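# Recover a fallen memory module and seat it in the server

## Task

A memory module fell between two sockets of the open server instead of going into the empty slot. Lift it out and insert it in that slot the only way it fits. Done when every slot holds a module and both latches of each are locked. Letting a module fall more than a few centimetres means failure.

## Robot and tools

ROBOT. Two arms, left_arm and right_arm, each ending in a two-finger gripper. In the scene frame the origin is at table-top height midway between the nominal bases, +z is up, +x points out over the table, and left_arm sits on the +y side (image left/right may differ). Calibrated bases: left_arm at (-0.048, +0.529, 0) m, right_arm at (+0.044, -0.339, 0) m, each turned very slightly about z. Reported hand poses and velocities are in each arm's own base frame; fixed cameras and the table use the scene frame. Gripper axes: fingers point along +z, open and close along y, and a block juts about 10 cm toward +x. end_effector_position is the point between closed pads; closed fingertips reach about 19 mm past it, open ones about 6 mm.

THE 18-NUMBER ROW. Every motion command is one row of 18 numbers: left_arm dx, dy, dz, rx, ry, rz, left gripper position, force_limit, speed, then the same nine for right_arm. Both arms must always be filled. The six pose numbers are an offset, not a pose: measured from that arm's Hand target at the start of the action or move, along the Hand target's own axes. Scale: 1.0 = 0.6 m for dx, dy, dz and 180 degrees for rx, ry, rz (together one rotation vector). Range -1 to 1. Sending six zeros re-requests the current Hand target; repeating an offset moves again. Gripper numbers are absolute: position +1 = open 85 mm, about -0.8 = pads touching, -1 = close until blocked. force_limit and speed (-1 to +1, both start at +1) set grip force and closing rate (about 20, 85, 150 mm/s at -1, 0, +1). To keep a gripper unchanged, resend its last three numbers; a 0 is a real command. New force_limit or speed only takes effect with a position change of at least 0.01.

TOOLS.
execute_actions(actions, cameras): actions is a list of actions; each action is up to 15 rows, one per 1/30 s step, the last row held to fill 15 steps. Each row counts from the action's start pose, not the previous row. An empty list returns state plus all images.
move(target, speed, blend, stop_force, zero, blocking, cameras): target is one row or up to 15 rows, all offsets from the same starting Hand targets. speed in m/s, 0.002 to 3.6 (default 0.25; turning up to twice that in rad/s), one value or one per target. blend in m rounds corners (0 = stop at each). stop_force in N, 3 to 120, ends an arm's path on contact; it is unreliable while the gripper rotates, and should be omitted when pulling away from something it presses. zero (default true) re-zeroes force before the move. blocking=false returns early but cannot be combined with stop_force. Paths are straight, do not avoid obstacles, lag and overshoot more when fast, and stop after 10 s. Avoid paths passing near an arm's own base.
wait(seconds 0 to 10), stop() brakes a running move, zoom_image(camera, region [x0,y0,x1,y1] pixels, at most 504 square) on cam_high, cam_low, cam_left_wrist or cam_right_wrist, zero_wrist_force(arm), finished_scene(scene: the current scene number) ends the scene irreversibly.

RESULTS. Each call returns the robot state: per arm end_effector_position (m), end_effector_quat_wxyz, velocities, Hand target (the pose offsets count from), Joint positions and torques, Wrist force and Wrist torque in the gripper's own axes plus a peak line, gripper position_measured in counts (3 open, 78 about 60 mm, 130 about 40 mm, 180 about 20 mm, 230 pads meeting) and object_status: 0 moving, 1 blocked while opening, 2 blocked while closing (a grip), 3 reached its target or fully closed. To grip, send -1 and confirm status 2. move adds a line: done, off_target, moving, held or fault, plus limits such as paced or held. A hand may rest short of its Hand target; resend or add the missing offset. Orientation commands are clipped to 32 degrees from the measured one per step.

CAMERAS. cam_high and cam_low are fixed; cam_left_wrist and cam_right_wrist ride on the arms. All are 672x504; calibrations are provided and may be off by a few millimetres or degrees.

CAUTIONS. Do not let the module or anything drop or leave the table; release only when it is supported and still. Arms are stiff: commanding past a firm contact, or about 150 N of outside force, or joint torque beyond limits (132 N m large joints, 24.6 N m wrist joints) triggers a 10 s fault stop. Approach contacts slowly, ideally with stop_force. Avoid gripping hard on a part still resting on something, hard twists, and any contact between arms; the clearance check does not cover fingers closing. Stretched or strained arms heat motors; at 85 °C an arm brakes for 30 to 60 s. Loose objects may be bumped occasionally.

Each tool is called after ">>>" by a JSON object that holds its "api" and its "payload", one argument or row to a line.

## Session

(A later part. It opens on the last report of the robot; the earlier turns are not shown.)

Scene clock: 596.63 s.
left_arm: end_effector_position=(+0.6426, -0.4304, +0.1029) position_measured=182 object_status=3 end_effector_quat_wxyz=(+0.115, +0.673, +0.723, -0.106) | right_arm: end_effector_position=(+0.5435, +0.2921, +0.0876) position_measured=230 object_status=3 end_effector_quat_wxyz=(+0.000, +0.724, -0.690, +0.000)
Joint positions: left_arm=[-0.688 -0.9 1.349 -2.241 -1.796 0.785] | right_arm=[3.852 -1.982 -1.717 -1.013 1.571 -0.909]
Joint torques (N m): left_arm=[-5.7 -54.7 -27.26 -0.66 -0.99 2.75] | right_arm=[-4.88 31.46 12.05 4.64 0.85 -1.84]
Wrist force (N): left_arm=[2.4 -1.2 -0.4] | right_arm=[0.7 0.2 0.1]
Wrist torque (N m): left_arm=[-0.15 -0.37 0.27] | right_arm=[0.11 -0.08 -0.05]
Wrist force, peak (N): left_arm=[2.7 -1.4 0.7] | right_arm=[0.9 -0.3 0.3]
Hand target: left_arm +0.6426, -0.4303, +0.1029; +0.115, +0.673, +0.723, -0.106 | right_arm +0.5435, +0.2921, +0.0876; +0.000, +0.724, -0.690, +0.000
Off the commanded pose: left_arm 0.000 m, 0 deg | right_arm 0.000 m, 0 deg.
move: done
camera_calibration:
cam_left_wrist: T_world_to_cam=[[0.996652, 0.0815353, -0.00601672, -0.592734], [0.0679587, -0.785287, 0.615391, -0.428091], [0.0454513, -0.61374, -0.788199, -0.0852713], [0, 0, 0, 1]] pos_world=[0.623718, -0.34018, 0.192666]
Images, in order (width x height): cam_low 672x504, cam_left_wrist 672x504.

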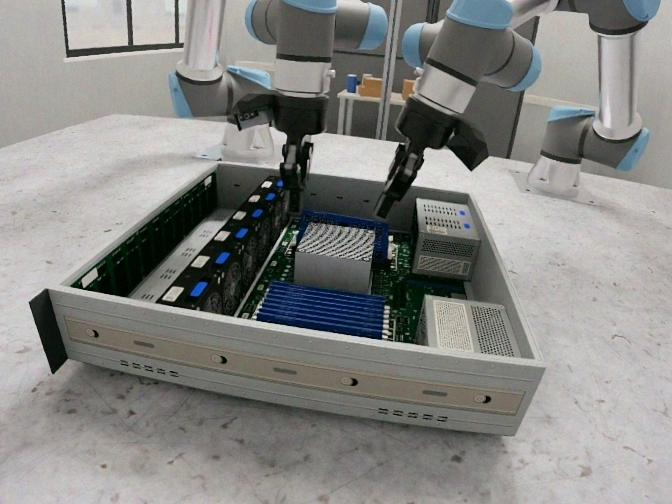

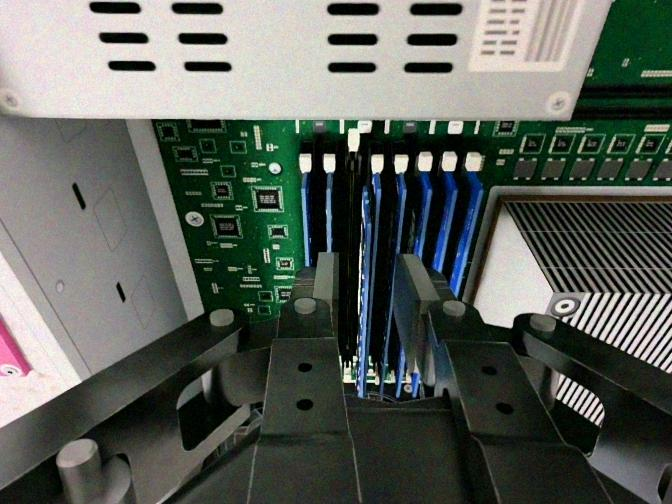

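>>> {"api": "move", "payload": {
  "target": [0,0,0,0,0,0,-0.42,0,0,0,0,-0.01,0,0,0,-1,-0.5,-1],
  "speed": 0.02
}}

>>> {"api": "move", "payload": {
  "target": [0.0122,0,0.0374,0,0,0,-0.42,0,0,0,0,0,0,0,0,-1,-0.5,-1],
  "speed": 0.012,
  "stop_force": 3,
  "cameras": ["cam_left_wrist","cam_low"]
}}

>>> {"api": "zoom_image", "payload": {
  "camera": "cam_left_wrist",
  "region": [280, 150, 460, 380]
}}

>>> {"api": "zoom_image", "payload": {
  "camera": "cam_low",
  "region": [260, 160, 430, 270]
}}

Scene clock: 623.07 s.
left_arm: end_effector_position=(+0.6426, -0.4303, +0.1029) position_measured=182 object_status=3 end_effector_quat_wxyz=(+0.115, +0.673, +0.723, -0.106) | right_arm: end_effector_position=(+0.5435, +0.2921, +0.0938) position_measured=230 object_status=3 end_effector_quat_wxyz=(+0.000, +0.724, -0.690, +0.000)
Joint positions: left_arm=[-0.688 -0.9 1.349 -2.241 -1.796 0.785] | right_arm=[3.852 -1.974 -1.71 -1.028 1.571 -0.909]
Joint torques (N m): left_arm=[9.11 -54.45 -27.62 -1.1 -0.96 2.67] | right_arm=[-5.41 34.48 19.82 3.37 1.42 -2.02]
Wrist force (N): left_arm=[2.6 -1.0 0.0] | right_arm=[1.0 0.2 0.3]
Wrist torque (N m): left_arm=[-0.13 -0.40 0.27] | right_arm=[0.13 -0.14 -0.04]
Wrist force, peak (N): left_arm=[2.6 -1.4 0.1] | right_arm=[1.1 0.0 0.2]
Hand target: left_arm +0.6426, -0.4303, +0.1029; +0.115, +0.673, +0.723, -0.106 | right_arm +0.5435, +0.2921, +0.0936; +0.000, +0.724, -0.690, +0.000
Off the commanded pose: left_arm 0.000 m, 0 deg | right_arm 0.000 m, 0 deg.
move: done

Scene clock: 626.20 s.
left_arm: end_effector_position=(+0.6426, -0.4303, +0.0793) position_measured=182 object_status=3 end_effector_quat_wxyz=(+0.115, +0.673, +0.723, -0.106) | right_arm: end_effector_position=(+0.5435, +0.2921, +0.0936) position_measured=230 object_status=3 end_effector_quat_wxyz=(+0.000, +0.724, -0.690, +0.000)
Joint positions: left_arm=[-0.688 -0.875 1.371 -2.289 -1.796 0.785] | right_arm=[3.852 -1.974 -1.71 -1.027 1.571 -0.909]
Joint torques (N m): left_arm=[10.99 -54.9 -27.1 -0.69 -0.92 2.5] | right_arm=[-4.64 30.33 11.86 4.77 1.56 -2.15]
Wrist force (N): left_arm=[2.4 -1.3 0.1] | right_arm=[0.8 0.0 0.1]
Wrist torque (N m): left_arm=[-0.17 -0.38 0.25] | right_arm=[0.10 -0.11 -0.05]
Wrist force, peak (N): left_arm=[2.7 -1.2 0.1] | right_arm=[1.0 0.2 0.2]
Hand target: left_arm +0.6426, -0.4303, +0.0793; +0.115, +0.673, +0.723, -0.106 | right_arm +0.5435, +0.2921, +0.0936; +0.000, +0.724, -0.690, +0.000
Off the commanded pose: left_arm 0.000 m, 0 deg | right_arm 0.000 m, 0 deg.
move: done
camera_calibration:
cam_left_wrist: T_world_to_cam=[[0.996648, 0.0815972, -0.00593874, -0.592965], [0.0679594, -0.785282, 0.615397, -0.413574], [0.0455511, -0.613737, -0.788195, -0.103939], [0, 0, 0, 1]] pos_world=[0.623818, -0.34018, 0.169066]
Images, in order (width x height): cam_low 672x504, cam_left_wrist 672x504.

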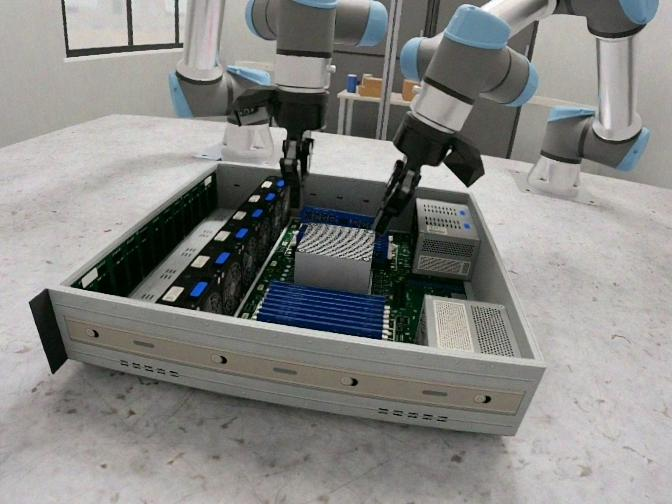

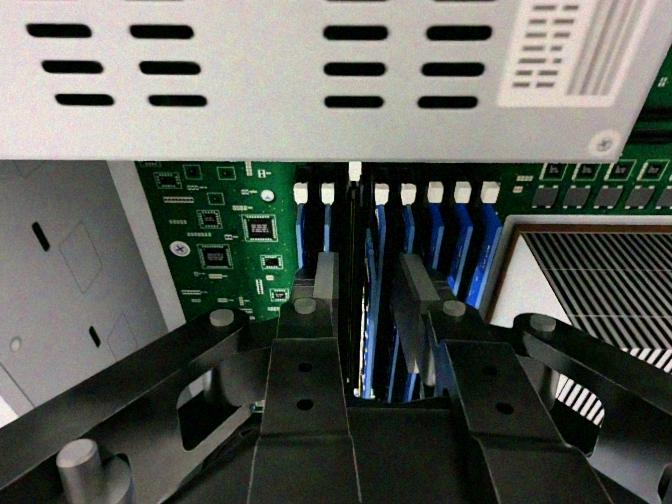

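Scaled by 2.191 from the camera's 672x504 image, which has a finer 960x720 frame.

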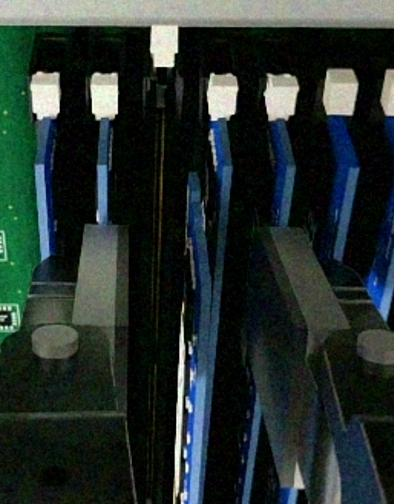

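Scaled by 2.965 from the camera's 672x504 image, which has a finer 960x720 frame.

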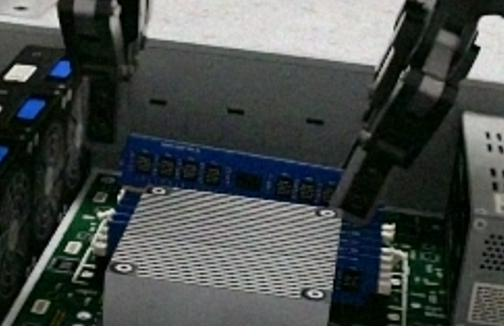

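>>> {"api": "zoom_image", "payload": {
  "camera": "cam_low",
  "region": [290, 195, 410, 275]
}}

Scaled by 4.200 from the camera's 672x504 image, which has a finer 960x720 frame.

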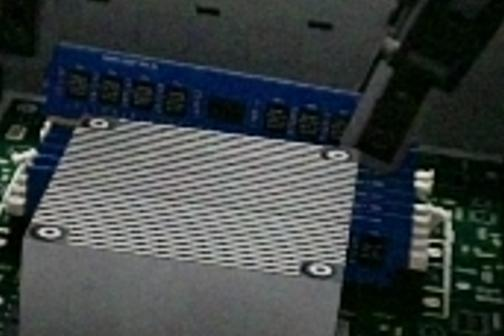

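>>> {"api": "execute_actions", "payload": {
  "actions": []
}}

>>> {"api": "zoom_image", "payload": {
  "camera": "cam_left_wrist",
  "region": [340, 200, 420, 280]
}}

>>> {"api": "zoom_image", "payload": {
  "camera": "cam_right_wrist",
  "region": [320, 330, 420, 430]
}}

Scene clock: 650.80 s.
left_arm: end_effector_position=(+0.6426, -0.4303, +0.0793) position_measured=182 object_status=3 end_effector_quat_wxyz=(+0.115, +0.673, +0.723, -0.106) | right_arm: end_effector_position=(+0.5435, +0.2921, +0.0936) position_measured=230 object_status=3 end_effector_quat_wxyz=(+0.000, +0.724, -0.690, +0.000)
Joint positions: left_arm=[-0.688 -0.875 1.371 -2.289 -1.796 0.785] | right_arm=[3.852 -1.974 -1.71 -1.027 1.571 -0.909]
Joint velocities: within noise
Joint torques (N m): left_arm=[11.06 -54.94 -27.21 -0.57 -0.8 1.88] | right_arm=[-6.05 29.44 13.39 4.82 1.4 -2.06]
Wrist force (N): left_arm=[2.6 -1.2 -0.1] | right_arm=[0.9 0.1 0.0]
Wrist torque (N m): left_arm=[-0.14 -0.42 0.25] | right_arm=[0.12 -0.13 -0.04]
Wrist force, peak (N): left_arm=[2.9 -0.9 -0.2] | right_arm=[0.9 0.5 0.1]
Hand target: left_arm +0.6426, -0.4303, +0.0793; +0.115, +0.673, +0.723, -0.106 | right_arm +0.5435, +0.2921, +0.0936; +0.000, +0.724, -0.690, +0.000
Tool commands: left_gripper/position=-0.42 left_gripper/force_limit=+0.0 left_gripper/speed=+0.0 right_gripper/position=-1.0 right_gripper/force_limit=-0.5 right_gripper/speed=-1.0
Off the commanded pose: left_arm 0.000 m, 0 deg | right_arm 0.000 m, 0 deg.
camera_calibration:
cam_left_wrist: T_world_to_cam=[[0.996648, 0.0815972, -0.00593874, -0.592965], [0.0679594, -0.785282, 0.615397, -0.413574], [0.0455511, -0.613737, -0.788195, -0.103939], [0, 0, 0, 1]] pos_world=[0.623818, -0.34018, 0.169066]
cam_right_wrist: T_world_to_cam=[[-0.998428, -0.0553943, 0.00852849, 0.567616], [-0.0495137, 0.943071, 0.328884, -0.264382], [-0.0262613, 0.327945, -0.944332, 0.135351], [0, 0, 0, 1]] pos_world=[0.557188, 0.236386, 0.209926]

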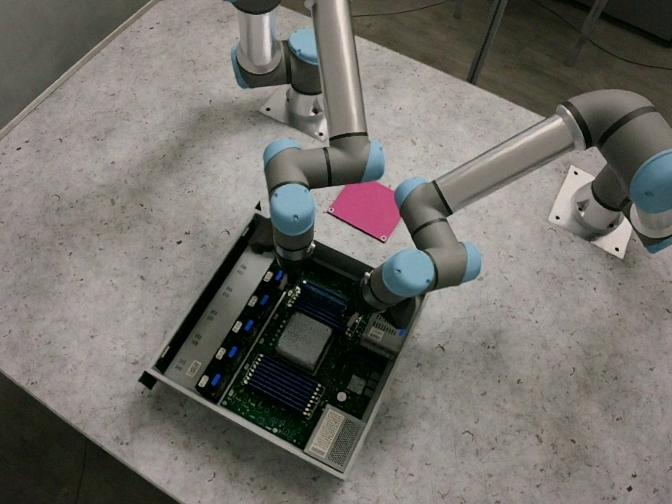

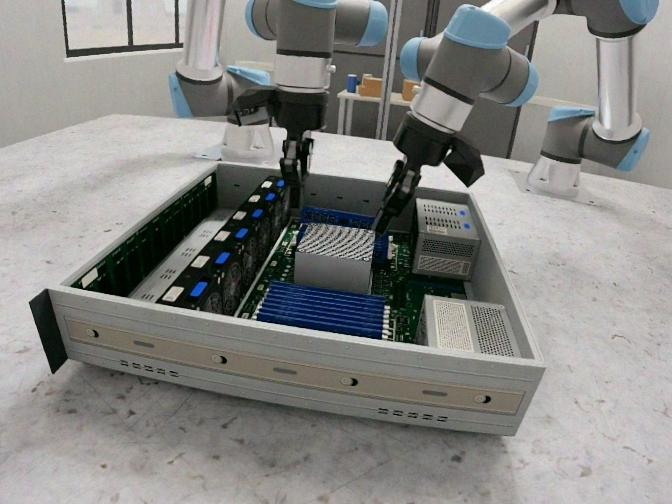

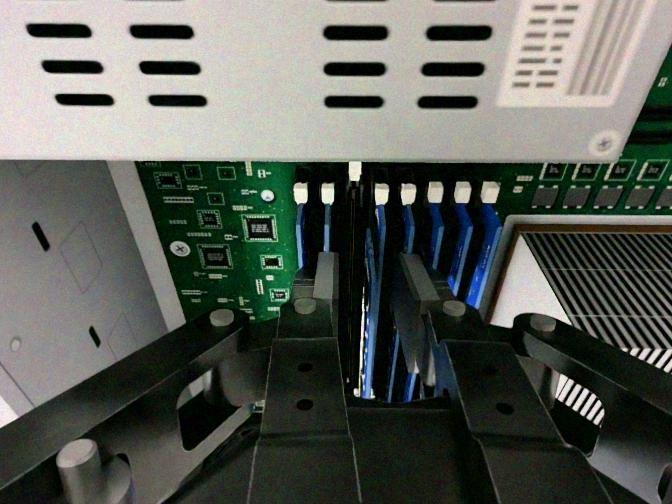

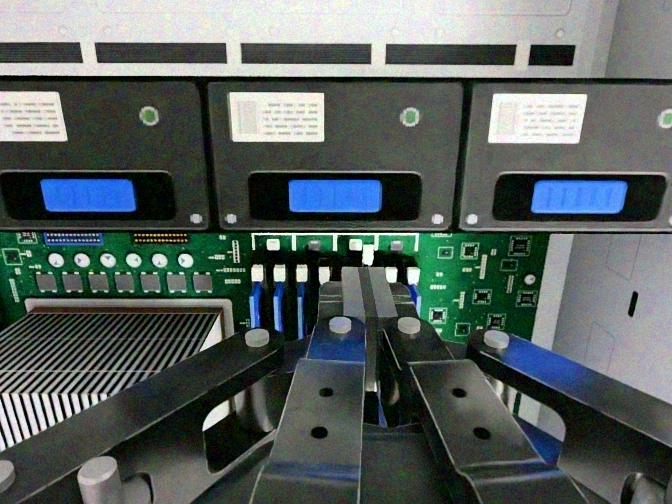

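Scaled by 6.300 from the camera's 672x504 image, which has a finer 960x720 frame.

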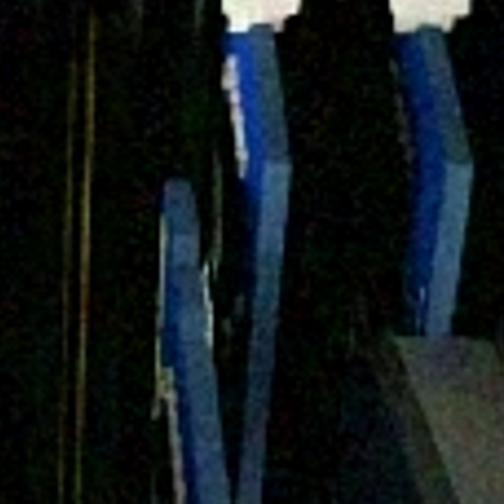

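Scaled by 5.040 from the camera's 672x504 image, which has a finer 960x720 frame.

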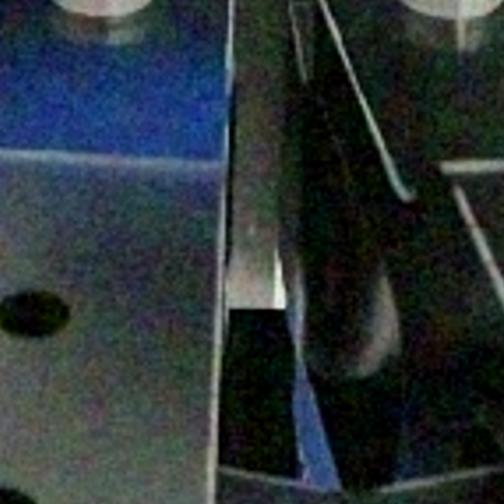

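>>> {"api": "move", "payload": {
  "target": [0,-0.0017,0,0,0,0,-0.42,0,0,0,0,0,0,0,0,-1,-0.5,-1],
  "speed": 0.01
}}

>>> {"api": "move", "payload": {
  "target": [0,0,0,0,0,0,-1,-0.5,-1,0,0,0,0,0,0,-1,-0.5,-1],
  "speed": 0.01,
  "cameras": ["cam_left_wrist"]
}}

>>> {"api": "wait", "payload": {
  "seconds": 0.5
}}

Scene clock: 665.40 s.
left_arm: end_effector_position=(+0.6416, -0.4304, +0.0793) position_measured=182 object_status=3 end_effector_quat_wxyz=(+0.115, +0.673, +0.723, -0.106) | right_arm: end_effector_position=(+0.5435, +0.2921, +0.0936) position_measured=230 object_status=3 end_effector_quat_wxyz=(+0.000, +0.724, -0.690, +0.000)
Joint positions: left_arm=[-0.689 -0.876 1.374 -2.29 -1.796 0.784] | right_arm=[3.852 -1.974 -1.71 -1.027 1.571 -0.909]
Joint torques (N m): left_arm=[-14.17 -52.45 -18.2 -5.77 1.27 -2.23] | right_arm=[-5.89 30.62 12.94 4.74 1.57 -2.06]
Wrist force (N): left_arm=[2.5 -1.2 0.1] | right_arm=[0.7 0.2 0.3]
Wrist torque (N m): left_arm=[-0.15 -0.39 0.28] | right_arm=[0.13 -0.10 -0.05]
Wrist force, peak (N): left_arm=[2.8 -1.1 0.2] | right_arm=[0.9 0.4 0.3]
Hand target: left_arm +0.6416, -0.4304, +0.0793; +0.115, +0.673, +0.723, -0.106 | right_arm +0.5435, +0.2921, +0.0936; +0.000, +0.724, -0.690, +0.000
Off the commanded pose: left_arm 0.000 m, 0 deg | right_arm 0.000 m, 0 deg.
move: done

Scene clock: 666.43 s.
left_arm: end_effector_position=(+0.6416, -0.4304, +0.0793) position_measured=222 object_status=0 end_effector_quat_wxyz=(+0.115, +0.673, +0.723, -0.106) | right_arm: end_effector_position=(+0.5435, +0.2921, +0.0936) position_measured=230 object_status=3 end_effector_quat_wxyz=(+0.000, +0.724, -0.690, +0.000)
Joint positions: left_arm=[-0.689 -0.876 1.374 -2.29 -1.796 0.784] | right_arm=[3.852 -1.974 -1.71 -1.027 1.571 -0.909]
Joint torques (N m): left_arm=[-14.86 -41.49 -26.52 -2.99 0.64 -0.61] | right_arm=[-5.44 30.84 13.17 4.71 1.05 -1.93]
Wrist force (N): left_arm=[2.4 1.0 0.4] | right_arm=[0.4 2.1 0.4]
Wrist torque (N m): left_arm=[-0.24 -0.39 0.02] | right_arm=[0.06 -0.09 -0.07]
Wrist force, peak (N): left_arm=[2.7 1.3 0.7] | right_arm=[0.5 2.5 0.9]
Hand target: left_arm +0.6416, -0.4304, +0.0793; +0.115, +0.673, +0.723, -0.106 | right_arm +0.5435, +0.2921, +0.0936; +0.000, +0.724, -0.690, +0.000
Off the commanded pose: left_arm 0.000 m, 0 deg | right_arm 0.000 m, 0 deg.
move: done
camera_calibration:
cam_left_wrist: T_world_to_cam=[[0.996648, 0.0815972, -0.00593874, -0.59186], [0.0679594, -0.785282, 0.615397, -0.413578], [0.0455511, -0.613737, -0.788195, -0.103951], [0, 0, 0, 1]] pos_world=[0.622718, -0.34028, 0.169066]
Images, in order (width x height): cam_left_wrist 672x504.

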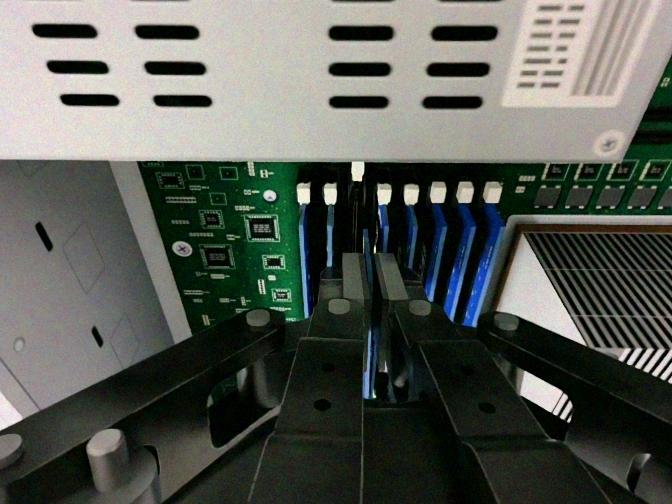

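Scene clock: 666.93 s.
left_arm: end_effector_position=(+0.6416, -0.4304, +0.0793) position_measured=222 object_status=2 end_effector_quat_wxyz=(+0.115, +0.673, +0.723, -0.106) | right_arm: end_effector_position=(+0.5435, +0.2921, +0.0936) position_measured=230 object_status=3 end_effector_quat_wxyz=(+0.000, +0.724, -0.690, +0.000)
Joint positions: left_arm=[-0.689 -0.876 1.374 -2.29 -1.796 0.784] | right_arm=[3.852 -1.974 -1.71 -1.027 1.571 -0.909]
Joint torques (N m): left_arm=[-15.14 -40.37 -25.64 -1.78 -0.05 0.15] | right_arm=[-5.17 30.78 14.43 4.71 0.28 -2.17]
Wrist force (N): left_arm=[2.0 0.9 -0.8] | right_arm=[0.8 2.4 -0.7]
Wrist torque (N m): left_arm=[-0.23 -0.40 0.03] | right_arm=[0.07 -0.14 -0.07]
Wrist force, peak (N): left_arm=[2.7 1.4 0.8] | right_arm=[0.5 2.7 -0.7]
Hand target: left_arm +0.6416, -0.4304, +0.0793; +0.115, +0.673, +0.723, -0.106 | right_arm +0.5435, +0.2921, +0.0936; +0.000, +0.724, -0.690, +0.000
Tool commands: left_gripper/position=-1.0 left_gripper/force_limit=-0.5 left_gripper/speed=-1.0 right_gripper/position=-1.0 right_gripper/force_limit=-0.5 right_gripper/speed=-1.0
Off the commanded pose: left_arm 0.000 m, 0 deg | right_arm 0.000 m, 0 deg.
wait: 0.50 s; at rest by 0.17 s

>>> {"api": "move", "payload": {
  "target": [0,0,0,0,0,0,-1,-0.5,-1,0,0,0,0,0,0,-0.42,-0.5,-0.5],
  "speed": 0.01,
  "cameras": ["cam_low"]
}}

>>> {"api": "zoom_image", "payload": {
  "camera": "cam_low",
  "region": [290, 195, 410, 275]
}}

Scene clock: 674.23 s.
left_arm: end_effector_position=(+0.6416, -0.4304, +0.0793) position_measured=222 object_status=2 end_effector_quat_wxyz=(+0.115, +0.673, +0.723, -0.106) | right_arm: end_effector_position=(+0.5435, +0.2920, +0.0936) position_measured=182 object_status=0 end_effector_quat_wxyz=(+0.000, +0.724, -0.690, +0.000)
Joint positions: left_arm=[-0.689 -0.876 1.374 -2.29 -1.796 0.784] | right_arm=[3.852 -1.974 -1.71 -1.027 1.571 -0.909]
Joint torques (N m): left_arm=[-15.34 -39.65 -21.65 -0.91 -1.32 2.42] | right_arm=[-5.55 31.97 22.62 4.64 -0.49 -1.98]
Wrist force (N): left_arm=[2.5 -1.2 0.3] | right_arm=[0.8 0.1 -0.1]
Wrist torque (N m): left_arm=[-0.15 -0.37 0.28] | right_arm=[0.11 -0.13 -0.05]
Wrist force, peak (N): left_arm=[3.4 0.1 0.3] | right_arm=[0.7 2.7 -0.9]
Hand target: left_arm +0.6416, -0.4304, +0.0793; +0.115, +0.673, +0.723, -0.106 | right_arm +0.5435, +0.2921, +0.0936; +0.000, +0.724, -0.690, +0.000
Off the commanded pose: left_arm 0.000 m, 0 deg | right_arm 0.000 m, 0 deg.
move: done
Images, in order (width x height): cam_low 672x504.

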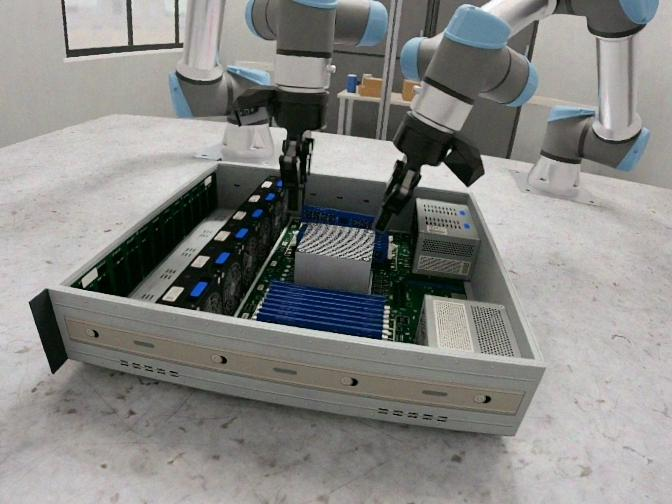

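Scaled by 4.200 from the camera's 672x504 image, which has a finer 960x720 frame.

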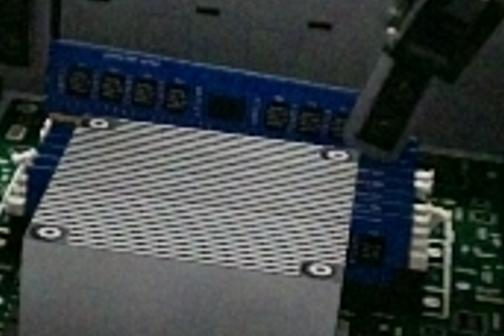

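>>> {"api": "move", "payload": {
  "target": [
    [0,0,0,0,0,0,-1,-0.5,-1,0,0,-0.1117,0,0,0,-0.42,-0.5,-0.5],
    [0,0,0,0,0,0,-1,-0.5,-1,0.09,0,-0.1117,0,0,0,-0.42,-0.5,-0.5]
  ],
  "speed": [0.06,0.1]
}}

>>> {"api": "move", "payload": {
  "target": [-0.0052,0,-0.0159,0,0,0,-1,-0.5,-1,0,0,0,0,0,0,-0.42,-0.5,-0.5],
  "speed": 0.02,
  "cameras": ["cam_low","cam_right_wrist","cam_left_wrist"]
}}

>>> {"api": "zoom_image", "payload": {
  "camera": "cam_right_wrist",
  "region": [260, 220, 420, 400]
}}

>>> {"api": "zoom_image", "payload": {
  "camera": "cam_left_wrist",
  "region": [300, 160, 420, 280]
}}

Scene clock: 688.80 s.
left_arm: end_effector_position=(+0.6416, -0.4304, +0.0793) position_measured=222 object_status=2 end_effector_quat_wxyz=(+0.115, +0.673, +0.723, -0.106) | right_arm: end_effector_position=(+0.5461, +0.2381, +0.1607) position_measured=182 object_status=3 end_effector_quat_wxyz=(+0.000, +0.724, -0.690, +0.000)
Joint positions: left_arm=[-0.689 -0.876 1.374 -2.29 -1.796 0.784] | right_arm=[3.778 -1.856 -1.685 -1.17 1.571 -0.983]
Joint torques (N m): left_arm=[-14.45 -40.07 -16.67 -3.62 -1.3 2.31] | right_arm=[6.89 27.68 27.54 1.11 -0.24 2.01]
Wrist force (N): left_arm=[2.7 -1.1 0.1] | right_arm=[0.3 -0.2 -0.3]
Wrist torque (N m): left_arm=[-0.13 -0.41 0.28] | right_arm=[0.03 -0.07 -0.19]
Wrist force, peak (N): left_arm=[2.8 -1.3 0.2] | right_arm=[2.2 -0.1 -0.2]
Hand target: left_arm +0.6416, -0.4304, +0.0793; +0.115, +0.673, +0.723, -0.106 | right_arm +0.5461, +0.2381, +0.1606; +0.000, +0.724, -0.690, +0.000
Off the commanded pose: left_arm 0.000 m, 0 deg | right_arm 0.000 m, 0 deg.
move: done

Scene clock: 689.57 s.
left_arm: end_effector_position=(+0.6416, -0.4304, +0.0895) position_measured=222 object_status=2 end_effector_quat_wxyz=(+0.115, +0.673, +0.723, -0.106) | right_arm: end_effector_position=(+0.5461, +0.2381, +0.1606) position_measured=182 object_status=3 end_effector_quat_wxyz=(+0.000, +0.724, -0.690, +0.000)
Joint positions: left_arm=[-0.689 -0.888 1.365 -2.27 -1.796 0.784] | right_arm=[3.778 -1.856 -1.685 -1.171 1.571 -0.983]
Joint torques (N m): left_arm=[-15.06 -39.74 -16.89 -5.38 -1.03 1.15] | right_arm=[-0.37 27.4 27.5 0.68 0.91 -0.39]
Wrist force (N): left_arm=[2.6 -0.9 -0.1] | right_arm=[0.6 -0.2 -0.3]
Wrist torque (N m): left_arm=[-0.11 -0.38 0.28] | right_arm=[0.04 -0.10 -0.18]
Wrist force, peak (N): left_arm=[3.0 -0.9 0.8] | right_arm=[0.6 -0.3 -0.1]
Hand target: left_arm +0.6416, -0.4304, +0.0893; +0.115, +0.673, +0.723, -0.106 | right_arm +0.5461, +0.2381, +0.1606; +0.000, +0.724, -0.690, +0.000
Off the commanded pose: left_arm 0.000 m, 0 deg | right_arm 0.000 m, 0 deg.
move: done
camera_calibration:
cam_left_wrist: T_world_to_cam=[[0.996652, 0.0815353, -0.00601672, -0.59181], [0.0679587, -0.785287, 0.615391, -0.419855], [0.0454513, -0.61374, -0.788199, -0.0958491], [0, 0, 0, 1]] pos_world=[0.622718, -0.34028, 0.179266]
cam_right_wrist: T_world_to_cam=[[-0.998428, -0.0553943, 0.00852849, 0.566649], [-0.0495137, 0.943071, 0.328884, -0.235362], [-0.0262613, 0.327945, -0.944332, 0.216398], [0, 0, 0, 1]] pos_world=[0.559788, 0.182386, 0.276926]
Images, in order (width x height): cam_low 672x504, cam_left_wrist 672x504, cam_right_wrist 672x504.

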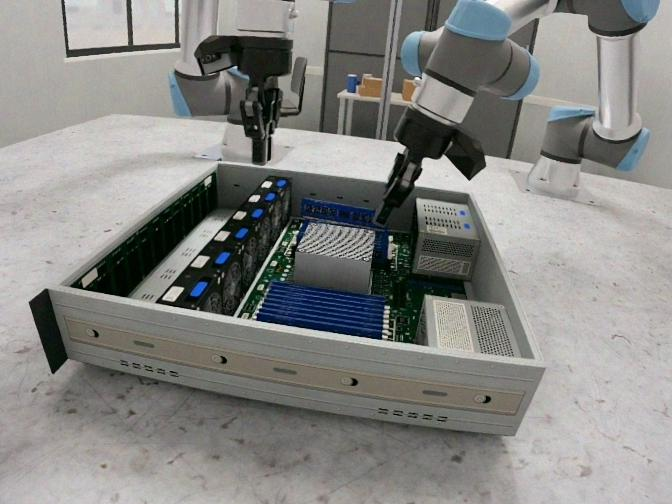

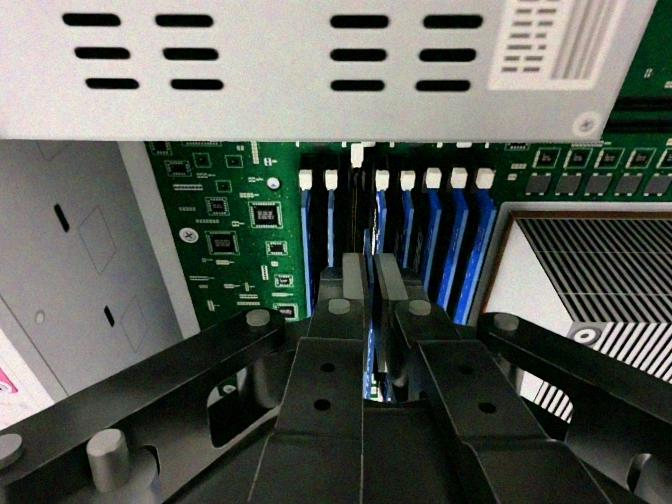

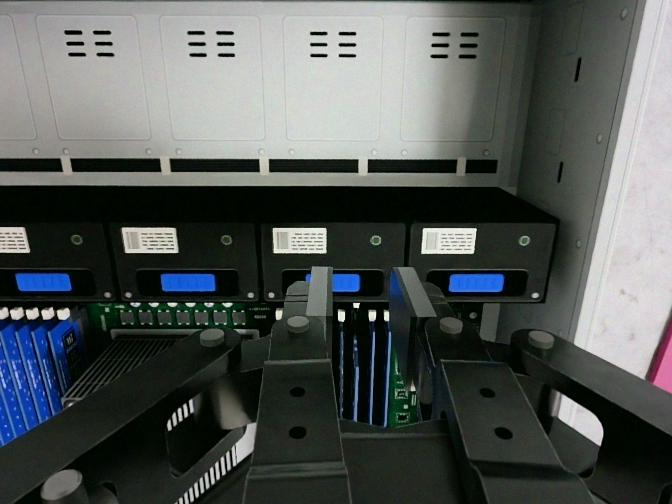

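Scaled by 2.800 from the camera's 672x504 image, which has a finer 960x720 frame.

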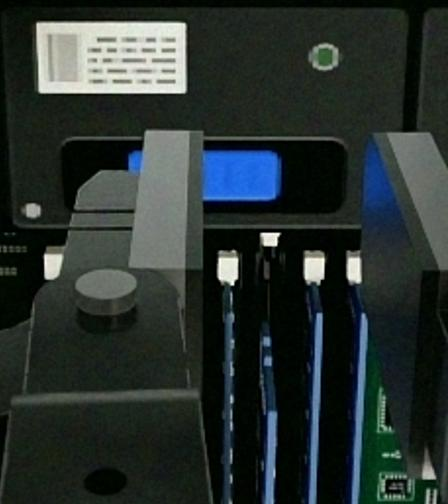

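Scaled by 4.200 from the camera's 672x504 image, which has a finer 960x720 frame.

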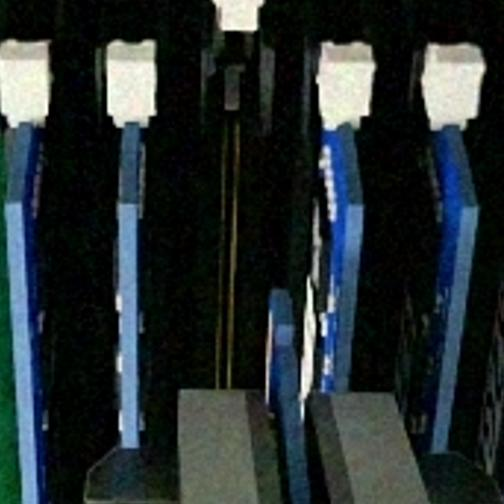

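>>> {"api": "zoom_image", "payload": {
  "camera": "cam_right_wrist",
  "region": [330, 290, 410, 380]
}}

>>> {"api": "zoom_image", "payload": {
  "camera": "cam_low",
  "region": [280, 185, 420, 285]
}}

Scaled by 5.600 from the camera's 672x504 image, which has a finer 960x720 frame.

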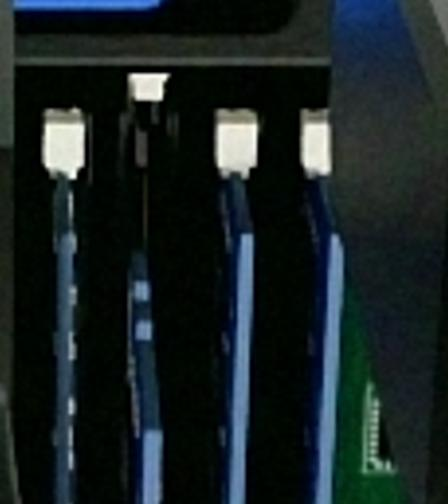

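Scaled by 3.600 from the camera's 672x504 image, which has a finer 960x720 frame.

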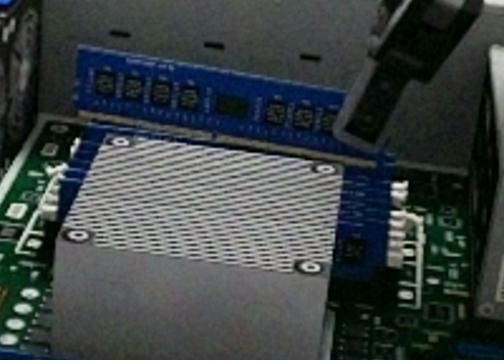

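>>> {"api": "move", "payload": {
  "target": [
    [0,0,0,0,0,0,-1,-0.5,-1,-0.1177,0.0033,0.03,0,-0.0667,0,-0.42,-0.5,-0.5],
    [0,0,0,0,0,0,-1,-0.5,-1,-0.1177,0.0033,0.046,0,-0.0667,0,-0.42,-0.5,-0.5]
  ],
  "speed": [0.1,0.04],
  "stop_force": 5,
  "cameras": ["cam_low","cam_right_wrist"]
}}

>>> {"api": "zoom_image", "payload": {
  "camera": "cam_right_wrist",
  "region": [300, 200, 420, 350]
}}

Scene clock: 768.03 s.
left_arm: end_effector_position=(+0.6416, -0.4304, +0.0893) position_measured=222 object_status=2 end_effector_quat_wxyz=(+0.115, +0.673, +0.723, -0.106) | right_arm: end_effector_position=(+0.5407, +0.3085, +0.1331) position_measured=182 object_status=3 end_effector_quat_wxyz=(-0.072, +0.720, -0.686, -0.076)
Joint positions: left_arm=[-0.689 -0.888 1.366 -2.27 -1.796 0.784] | right_arm=[3.804 -1.915 -1.734 -0.942 1.742 -0.946]
Joint torques (N m): left_arm=[-14.28 -39.46 -14.42 -6.03 0.73 -2.22] | right_arm=[-6.05 42.45 27.82 0.83 2.15 -1.97]
Wrist force (N): left_arm=[2.5 -1.0 0.2] | right_arm=[0.4 -0.6 -0.2]
Wrist torque (N m): left_arm=[-0.13 -0.38 0.28] | right_arm=[-0.08 0.02 -0.13]
Wrist force, peak (N): left_arm=[2.8 -1.3 0.2] | right_arm=[1.2 -0.1 -0.3]
Hand target: left_arm +0.6416, -0.4304, +0.0893; +0.115, +0.673, +0.723, -0.106 | right_arm +0.5407, +0.3085, +0.1331; -0.072, +0.720, -0.686, -0.076
Off the commanded pose: left_arm 0.000 m, 0 deg | right_arm 0.000 m, 0 deg.
move: done
camera_calibration:
cam_right_wrist: T_world_to_cam=[[-0.998353, -0.056947, 0.00688062, 0.566076], [-0.0451491, 0.854122, 0.51811, -0.293053], [-0.0353817, 0.516946, -0.855287, 0.101846], [0, 0, 0, 1]] pos_world=[0.555517, 0.22989, 0.235046]
Images, in order (width x height): cam_low 672x504, cam_right_wrist 672x504.

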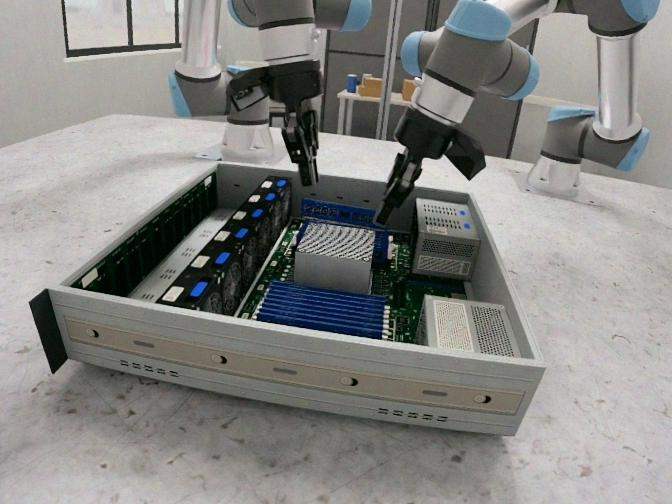

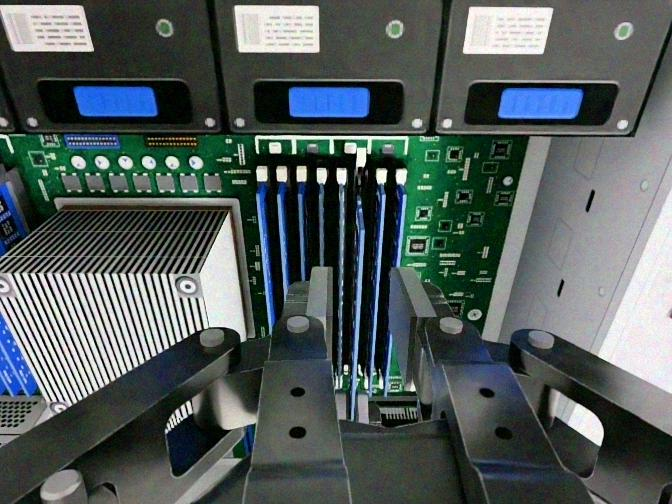

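Scaled by 3.360 from the camera's 672x504 image, which has a finer 960x720 frame.

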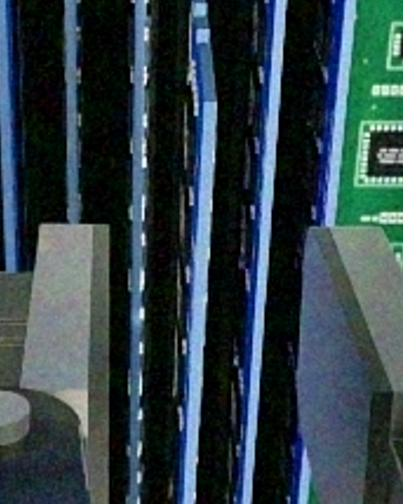

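>>> {"api": "move", "payload": {
  "target": [0,0,0,0,0,0,-1,-0.5,-1,-0.0121,0,0.0571,0,0,0,-0.42,-0.5,-0.5],
  "speed": 0.015,
  "stop_force": 3,
  "cameras": ["cam_low","cam_right_wrist"]
}}

>>> {"api": "zoom_image", "payload": {
  "camera": "cam_right_wrist",
  "region": [300, 200, 420, 350]
}}

>>> {"api": "zoom_image", "payload": {
  "camera": "cam_low",
  "region": [280, 165, 420, 265]
}}

Scene clock: 787.93 s.
left_arm: end_effector_position=(+0.6416, -0.4304, +0.0893) position_measured=222 object_status=2 end_effector_quat_wxyz=(+0.115, +0.673, +0.723, -0.106) | right_arm: end_effector_position=(+0.5400, +0.3228, +0.1011) position_measured=182 object_status=3 end_effector_quat_wxyz=(-0.072, +0.720, -0.686, -0.076)
Joint positions: left_arm=[-0.689 -0.888 1.366 -2.27 -1.796 0.784] | right_arm=[3.824 -1.966 -1.755 -0.866 1.74 -0.926]
Joint torques (N m): left_arm=[-14.69 -40.07 -15.25 -5.75 0.74 -2.35] | right_arm=[-4.24 44.56 24.48 0.94 -0.35 -1.61]
Wrist force (N): left_arm=[2.7 -1.0 0.1] | right_arm=[0.6 -0.9 0.4]
Wrist torque (N m): left_arm=[-0.12 -0.39 0.28] | right_arm=[-0.08 -0.09 -0.16]
Wrist force, peak (N): left_arm=[2.9 -0.9 0.2] | right_arm=[0.9 -0.9 0.3]
Hand target: left_arm +0.6416, -0.4304, +0.0893; +0.115, +0.673, +0.723, -0.106 | right_arm +0.5400, +0.3228, +0.1011; -0.072, +0.720, -0.686, -0.076
Off the commanded pose: left_arm 0.000 m, 0 deg | right_arm 0.000 m, 0 deg.
move: done
camera_calibration:
cam_right_wrist: T_world_to_cam=[[-0.998353, -0.056947, 0.00688062, 0.566412], [-0.0451491, 0.854122, 0.51811, -0.288719], [-0.0353817, 0.516946, -0.855287, 0.0670593], [0, 0, 0, 1]] pos_world=[0.554817, 0.24419, 0.203046]
Images, in order (width x height): cam_low 672x504, cam_right_wrist 672x504.

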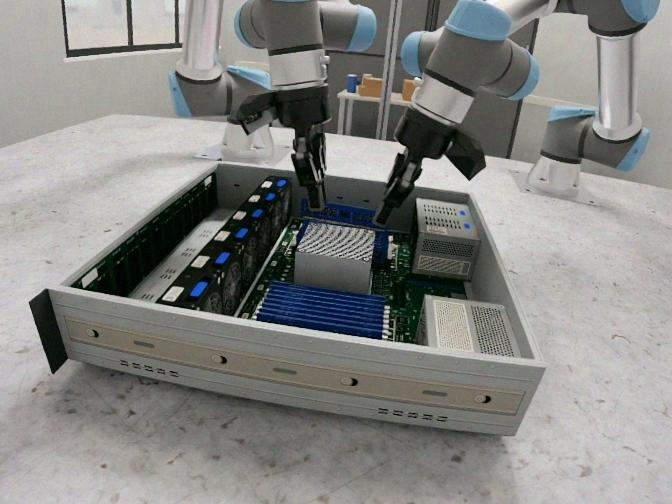

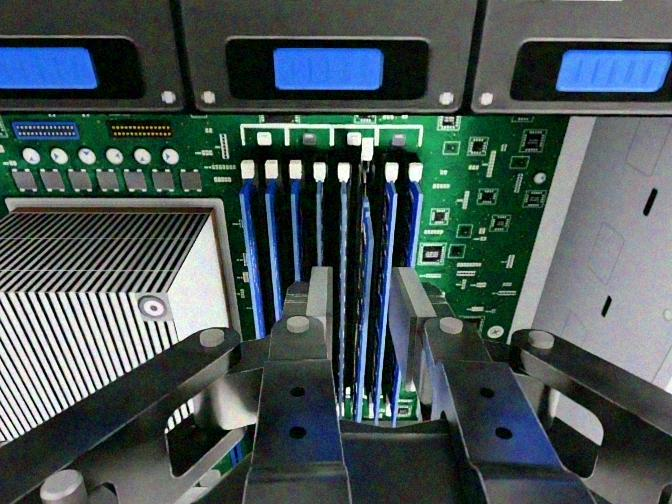

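Scaled by 3.360 from the camera's 672x504 image, which has a finer 960x720 frame.

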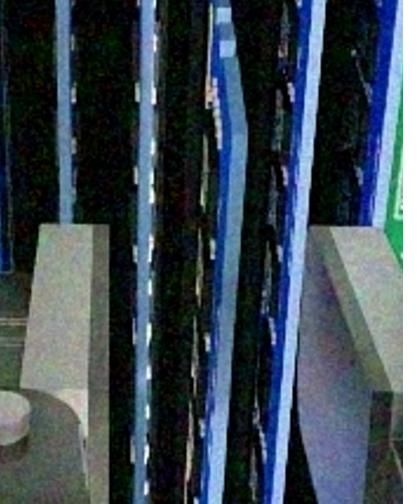

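Scaled by 3.600 from the camera's 672x504 image, which has a finer 960x720 frame.

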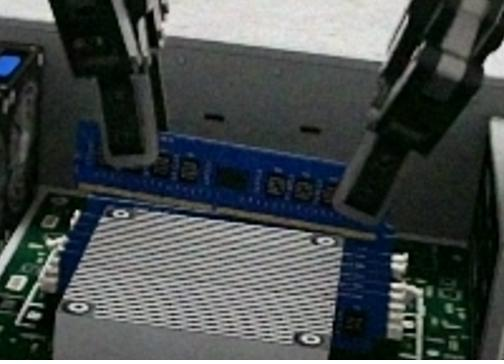

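>>> {"api": "move", "payload": {
  "target": [0,0,0,0,0,0,-1,-0.5,-1,0.0196,0.0014,-0.0042,0,0,0,-0.42,-0.5,-0.5],
  "speed": 0.015,
  "stop_force": 3,
  "cameras": ["cam_right_wrist"]
}}

>>> {"api": "zoom_image", "payload": {
  "camera": "cam_right_wrist",
  "region": [300, 200, 420, 350]
}}

Scene clock: 801.30 s.
left_arm: end_effector_position=(+0.6416, -0.4304, +0.0893) position_measured=222 object_status=2 end_effector_quat_wxyz=(+0.115, +0.673, +0.723, -0.106) | right_arm: end_effector_position=(+0.5397, +0.3107, +0.1011) position_measured=182 object_status=3 end_effector_quat_wxyz=(-0.072, +0.720, -0.686, -0.076)
Joint positions: left_arm=[-0.689 -0.888 1.366 -2.27 -1.796 0.784] | right_arm=[3.808 -1.955 -1.771 -0.864 1.742 -0.942]
Joint torques (N m): left_arm=[-14.03 -40.82 -15.04 -5.6 0.79 -2.26] | right_arm=[8.16 28.96 26.77 3.48 0.23 1.67]
Wrist force (N): left_arm=[2.6 -1.0 0.1] | right_arm=[0.8 -0.7 0.4]
Wrist torque (N m): left_arm=[-0.13 -0.38 0.28] | right_arm=[-0.06 -0.11 -0.03]
Wrist force, peak (N): left_arm=[2.8 -1.3 -0.1] | right_arm=[0.9 -0.9 0.6]
Hand target: left_arm +0.6416, -0.4304, +0.0893; +0.115, +0.673, +0.723, -0.106 | right_arm +0.5397, +0.3107, +0.1011; -0.072, +0.720, -0.686, -0.076
Off the commanded pose: left_arm 0.000 m, 0 deg | right_arm 0.000 m, 0 deg.
move: done
camera_calibration:
cam_right_wrist: T_world_to_cam=[[-0.998353, -0.0569496, 0.00687236, 0.565425], [-0.0451526, 0.854077, 0.518183, -0.278452], [-0.0353798, 0.517019, -0.855242, 0.0733627], [0, 0, 0, 1]] pos_world=[0.554517, 0.23209, 0.203146]
Images, in order (width x height): cam_right_wrist 672x504.

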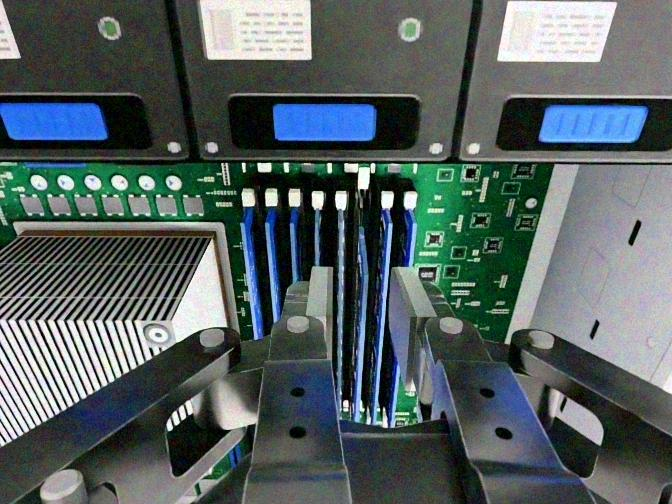

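Scaled by 3.360 from the camera's 672x504 image, which has a finer 960x720 frame.

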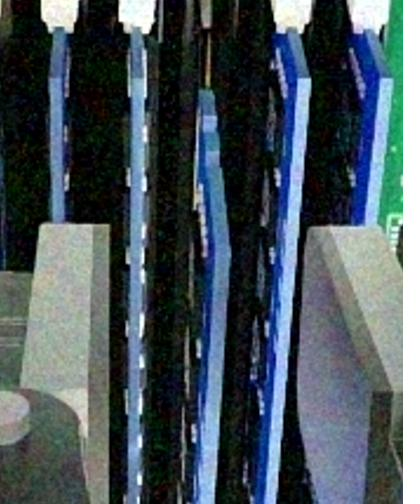

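>>> {"api": "move", "payload": {
  "target": [0,0,0,0,0,0,-1,-0.5,-1,0,0,0,0,0,0,-1,-0.5,-1],
  "speed": 0.015
}}

>>> {"api": "wait", "payload": {
  "seconds": 0.5
}}

Scene clock: 813.90 s.
left_arm: end_effector_position=(+0.6416, -0.4304, +0.0893) position_measured=222 object_status=2 end_effector_quat_wxyz=(+0.115, +0.673, +0.723, -0.106) | right_arm: end_effector_position=(+0.5397, +0.3107, +0.1011) position_measured=224 object_status=0 end_effector_quat_wxyz=(-0.072, +0.720, -0.686, -0.076)
Joint positions: left_arm=[-0.689 -0.888 1.366 -2.27 -1.796 0.784] | right_arm=[3.808 -1.955 -1.771 -0.864 1.742 -0.942]
Joint torques (N m): left_arm=[-13.69 -41.91 -14.88 -5.6 0.75 -2.24] | right_arm=[7.52 29.14 28.25 1.41 -1 1.81]
Wrist force (N): left_arm=[3.2 -0.2 0.4] | right_arm=[0.9 -0.3 0.7]
Wrist torque (N m): left_arm=[-0.15 -0.40 0.21] | right_arm=[-0.10 -0.09 -0.04]
Wrist force, peak (N): left_arm=[3.2 -0.2 0.4] | right_arm=[0.5 -1.2 0.5]
Hand target: left_arm +0.6416, -0.4304, +0.0893; +0.115, +0.673, +0.723, -0.106 | right_arm +0.5397, +0.3107, +0.1011; -0.072, +0.720, -0.686, -0.076
Off the commanded pose: left_arm 0.000 m, 0 deg | right_arm 0.000 m, 0 deg.
move: done

Scene clock: 814.40 s.
left_arm: end_effector_position=(+0.6416, -0.4304, +0.0893) position_measured=222 object_status=2 end_effector_quat_wxyz=(+0.115, +0.673, +0.723, -0.106) | right_arm: end_effector_position=(+0.5397, +0.3107, +0.1011) position_measured=224 object_status=2 end_effector_quat_wxyz=(-0.072, +0.720, -0.686, -0.076)
Joint positions: left_arm=[-0.689 -0.888 1.366 -2.27 -1.796 0.784] | right_arm=[3.808 -1.955 -1.771 -0.864 1.742 -0.942]
Joint torques (N m): left_arm=[-14.68 -41.56 -14.79 -5.45 0.76 -2.2] | right_arm=[7.74 30.56 26.92 1.65 -1.34 1.56]
Wrist force (N): left_arm=[2.7 -0.4 -0.3] | right_arm=[1.1 0.1 -0.2]
Wrist torque (N m): left_arm=[-0.16 -0.39 0.21] | right_arm=[-0.07 -0.12 -0.03]
Wrist force, peak (N): left_arm=[3.2 -0.4 0.4] | right_arm=[1.0 -0.3 0.8]
Hand target: left_arm +0.6416, -0.4304, +0.0893; +0.115, +0.673, +0.723, -0.106 | right_arm +0.5397, +0.3107, +0.1011; -0.072, +0.720, -0.686, -0.076
Tool commands: left_gripper/position=-1.0 left_gripper/force_limit=-0.5 left_gripper/speed=-1.0 right_gripper/position=-1.0 right_gripper/force_limit=-0.5 right_gripper/speed=-1.0
Off the commanded pose: left_arm 0.000 m, 0 deg | right_arm 0.000 m, 0 deg.
wait: 0.50 s; at rest by 0.17 s


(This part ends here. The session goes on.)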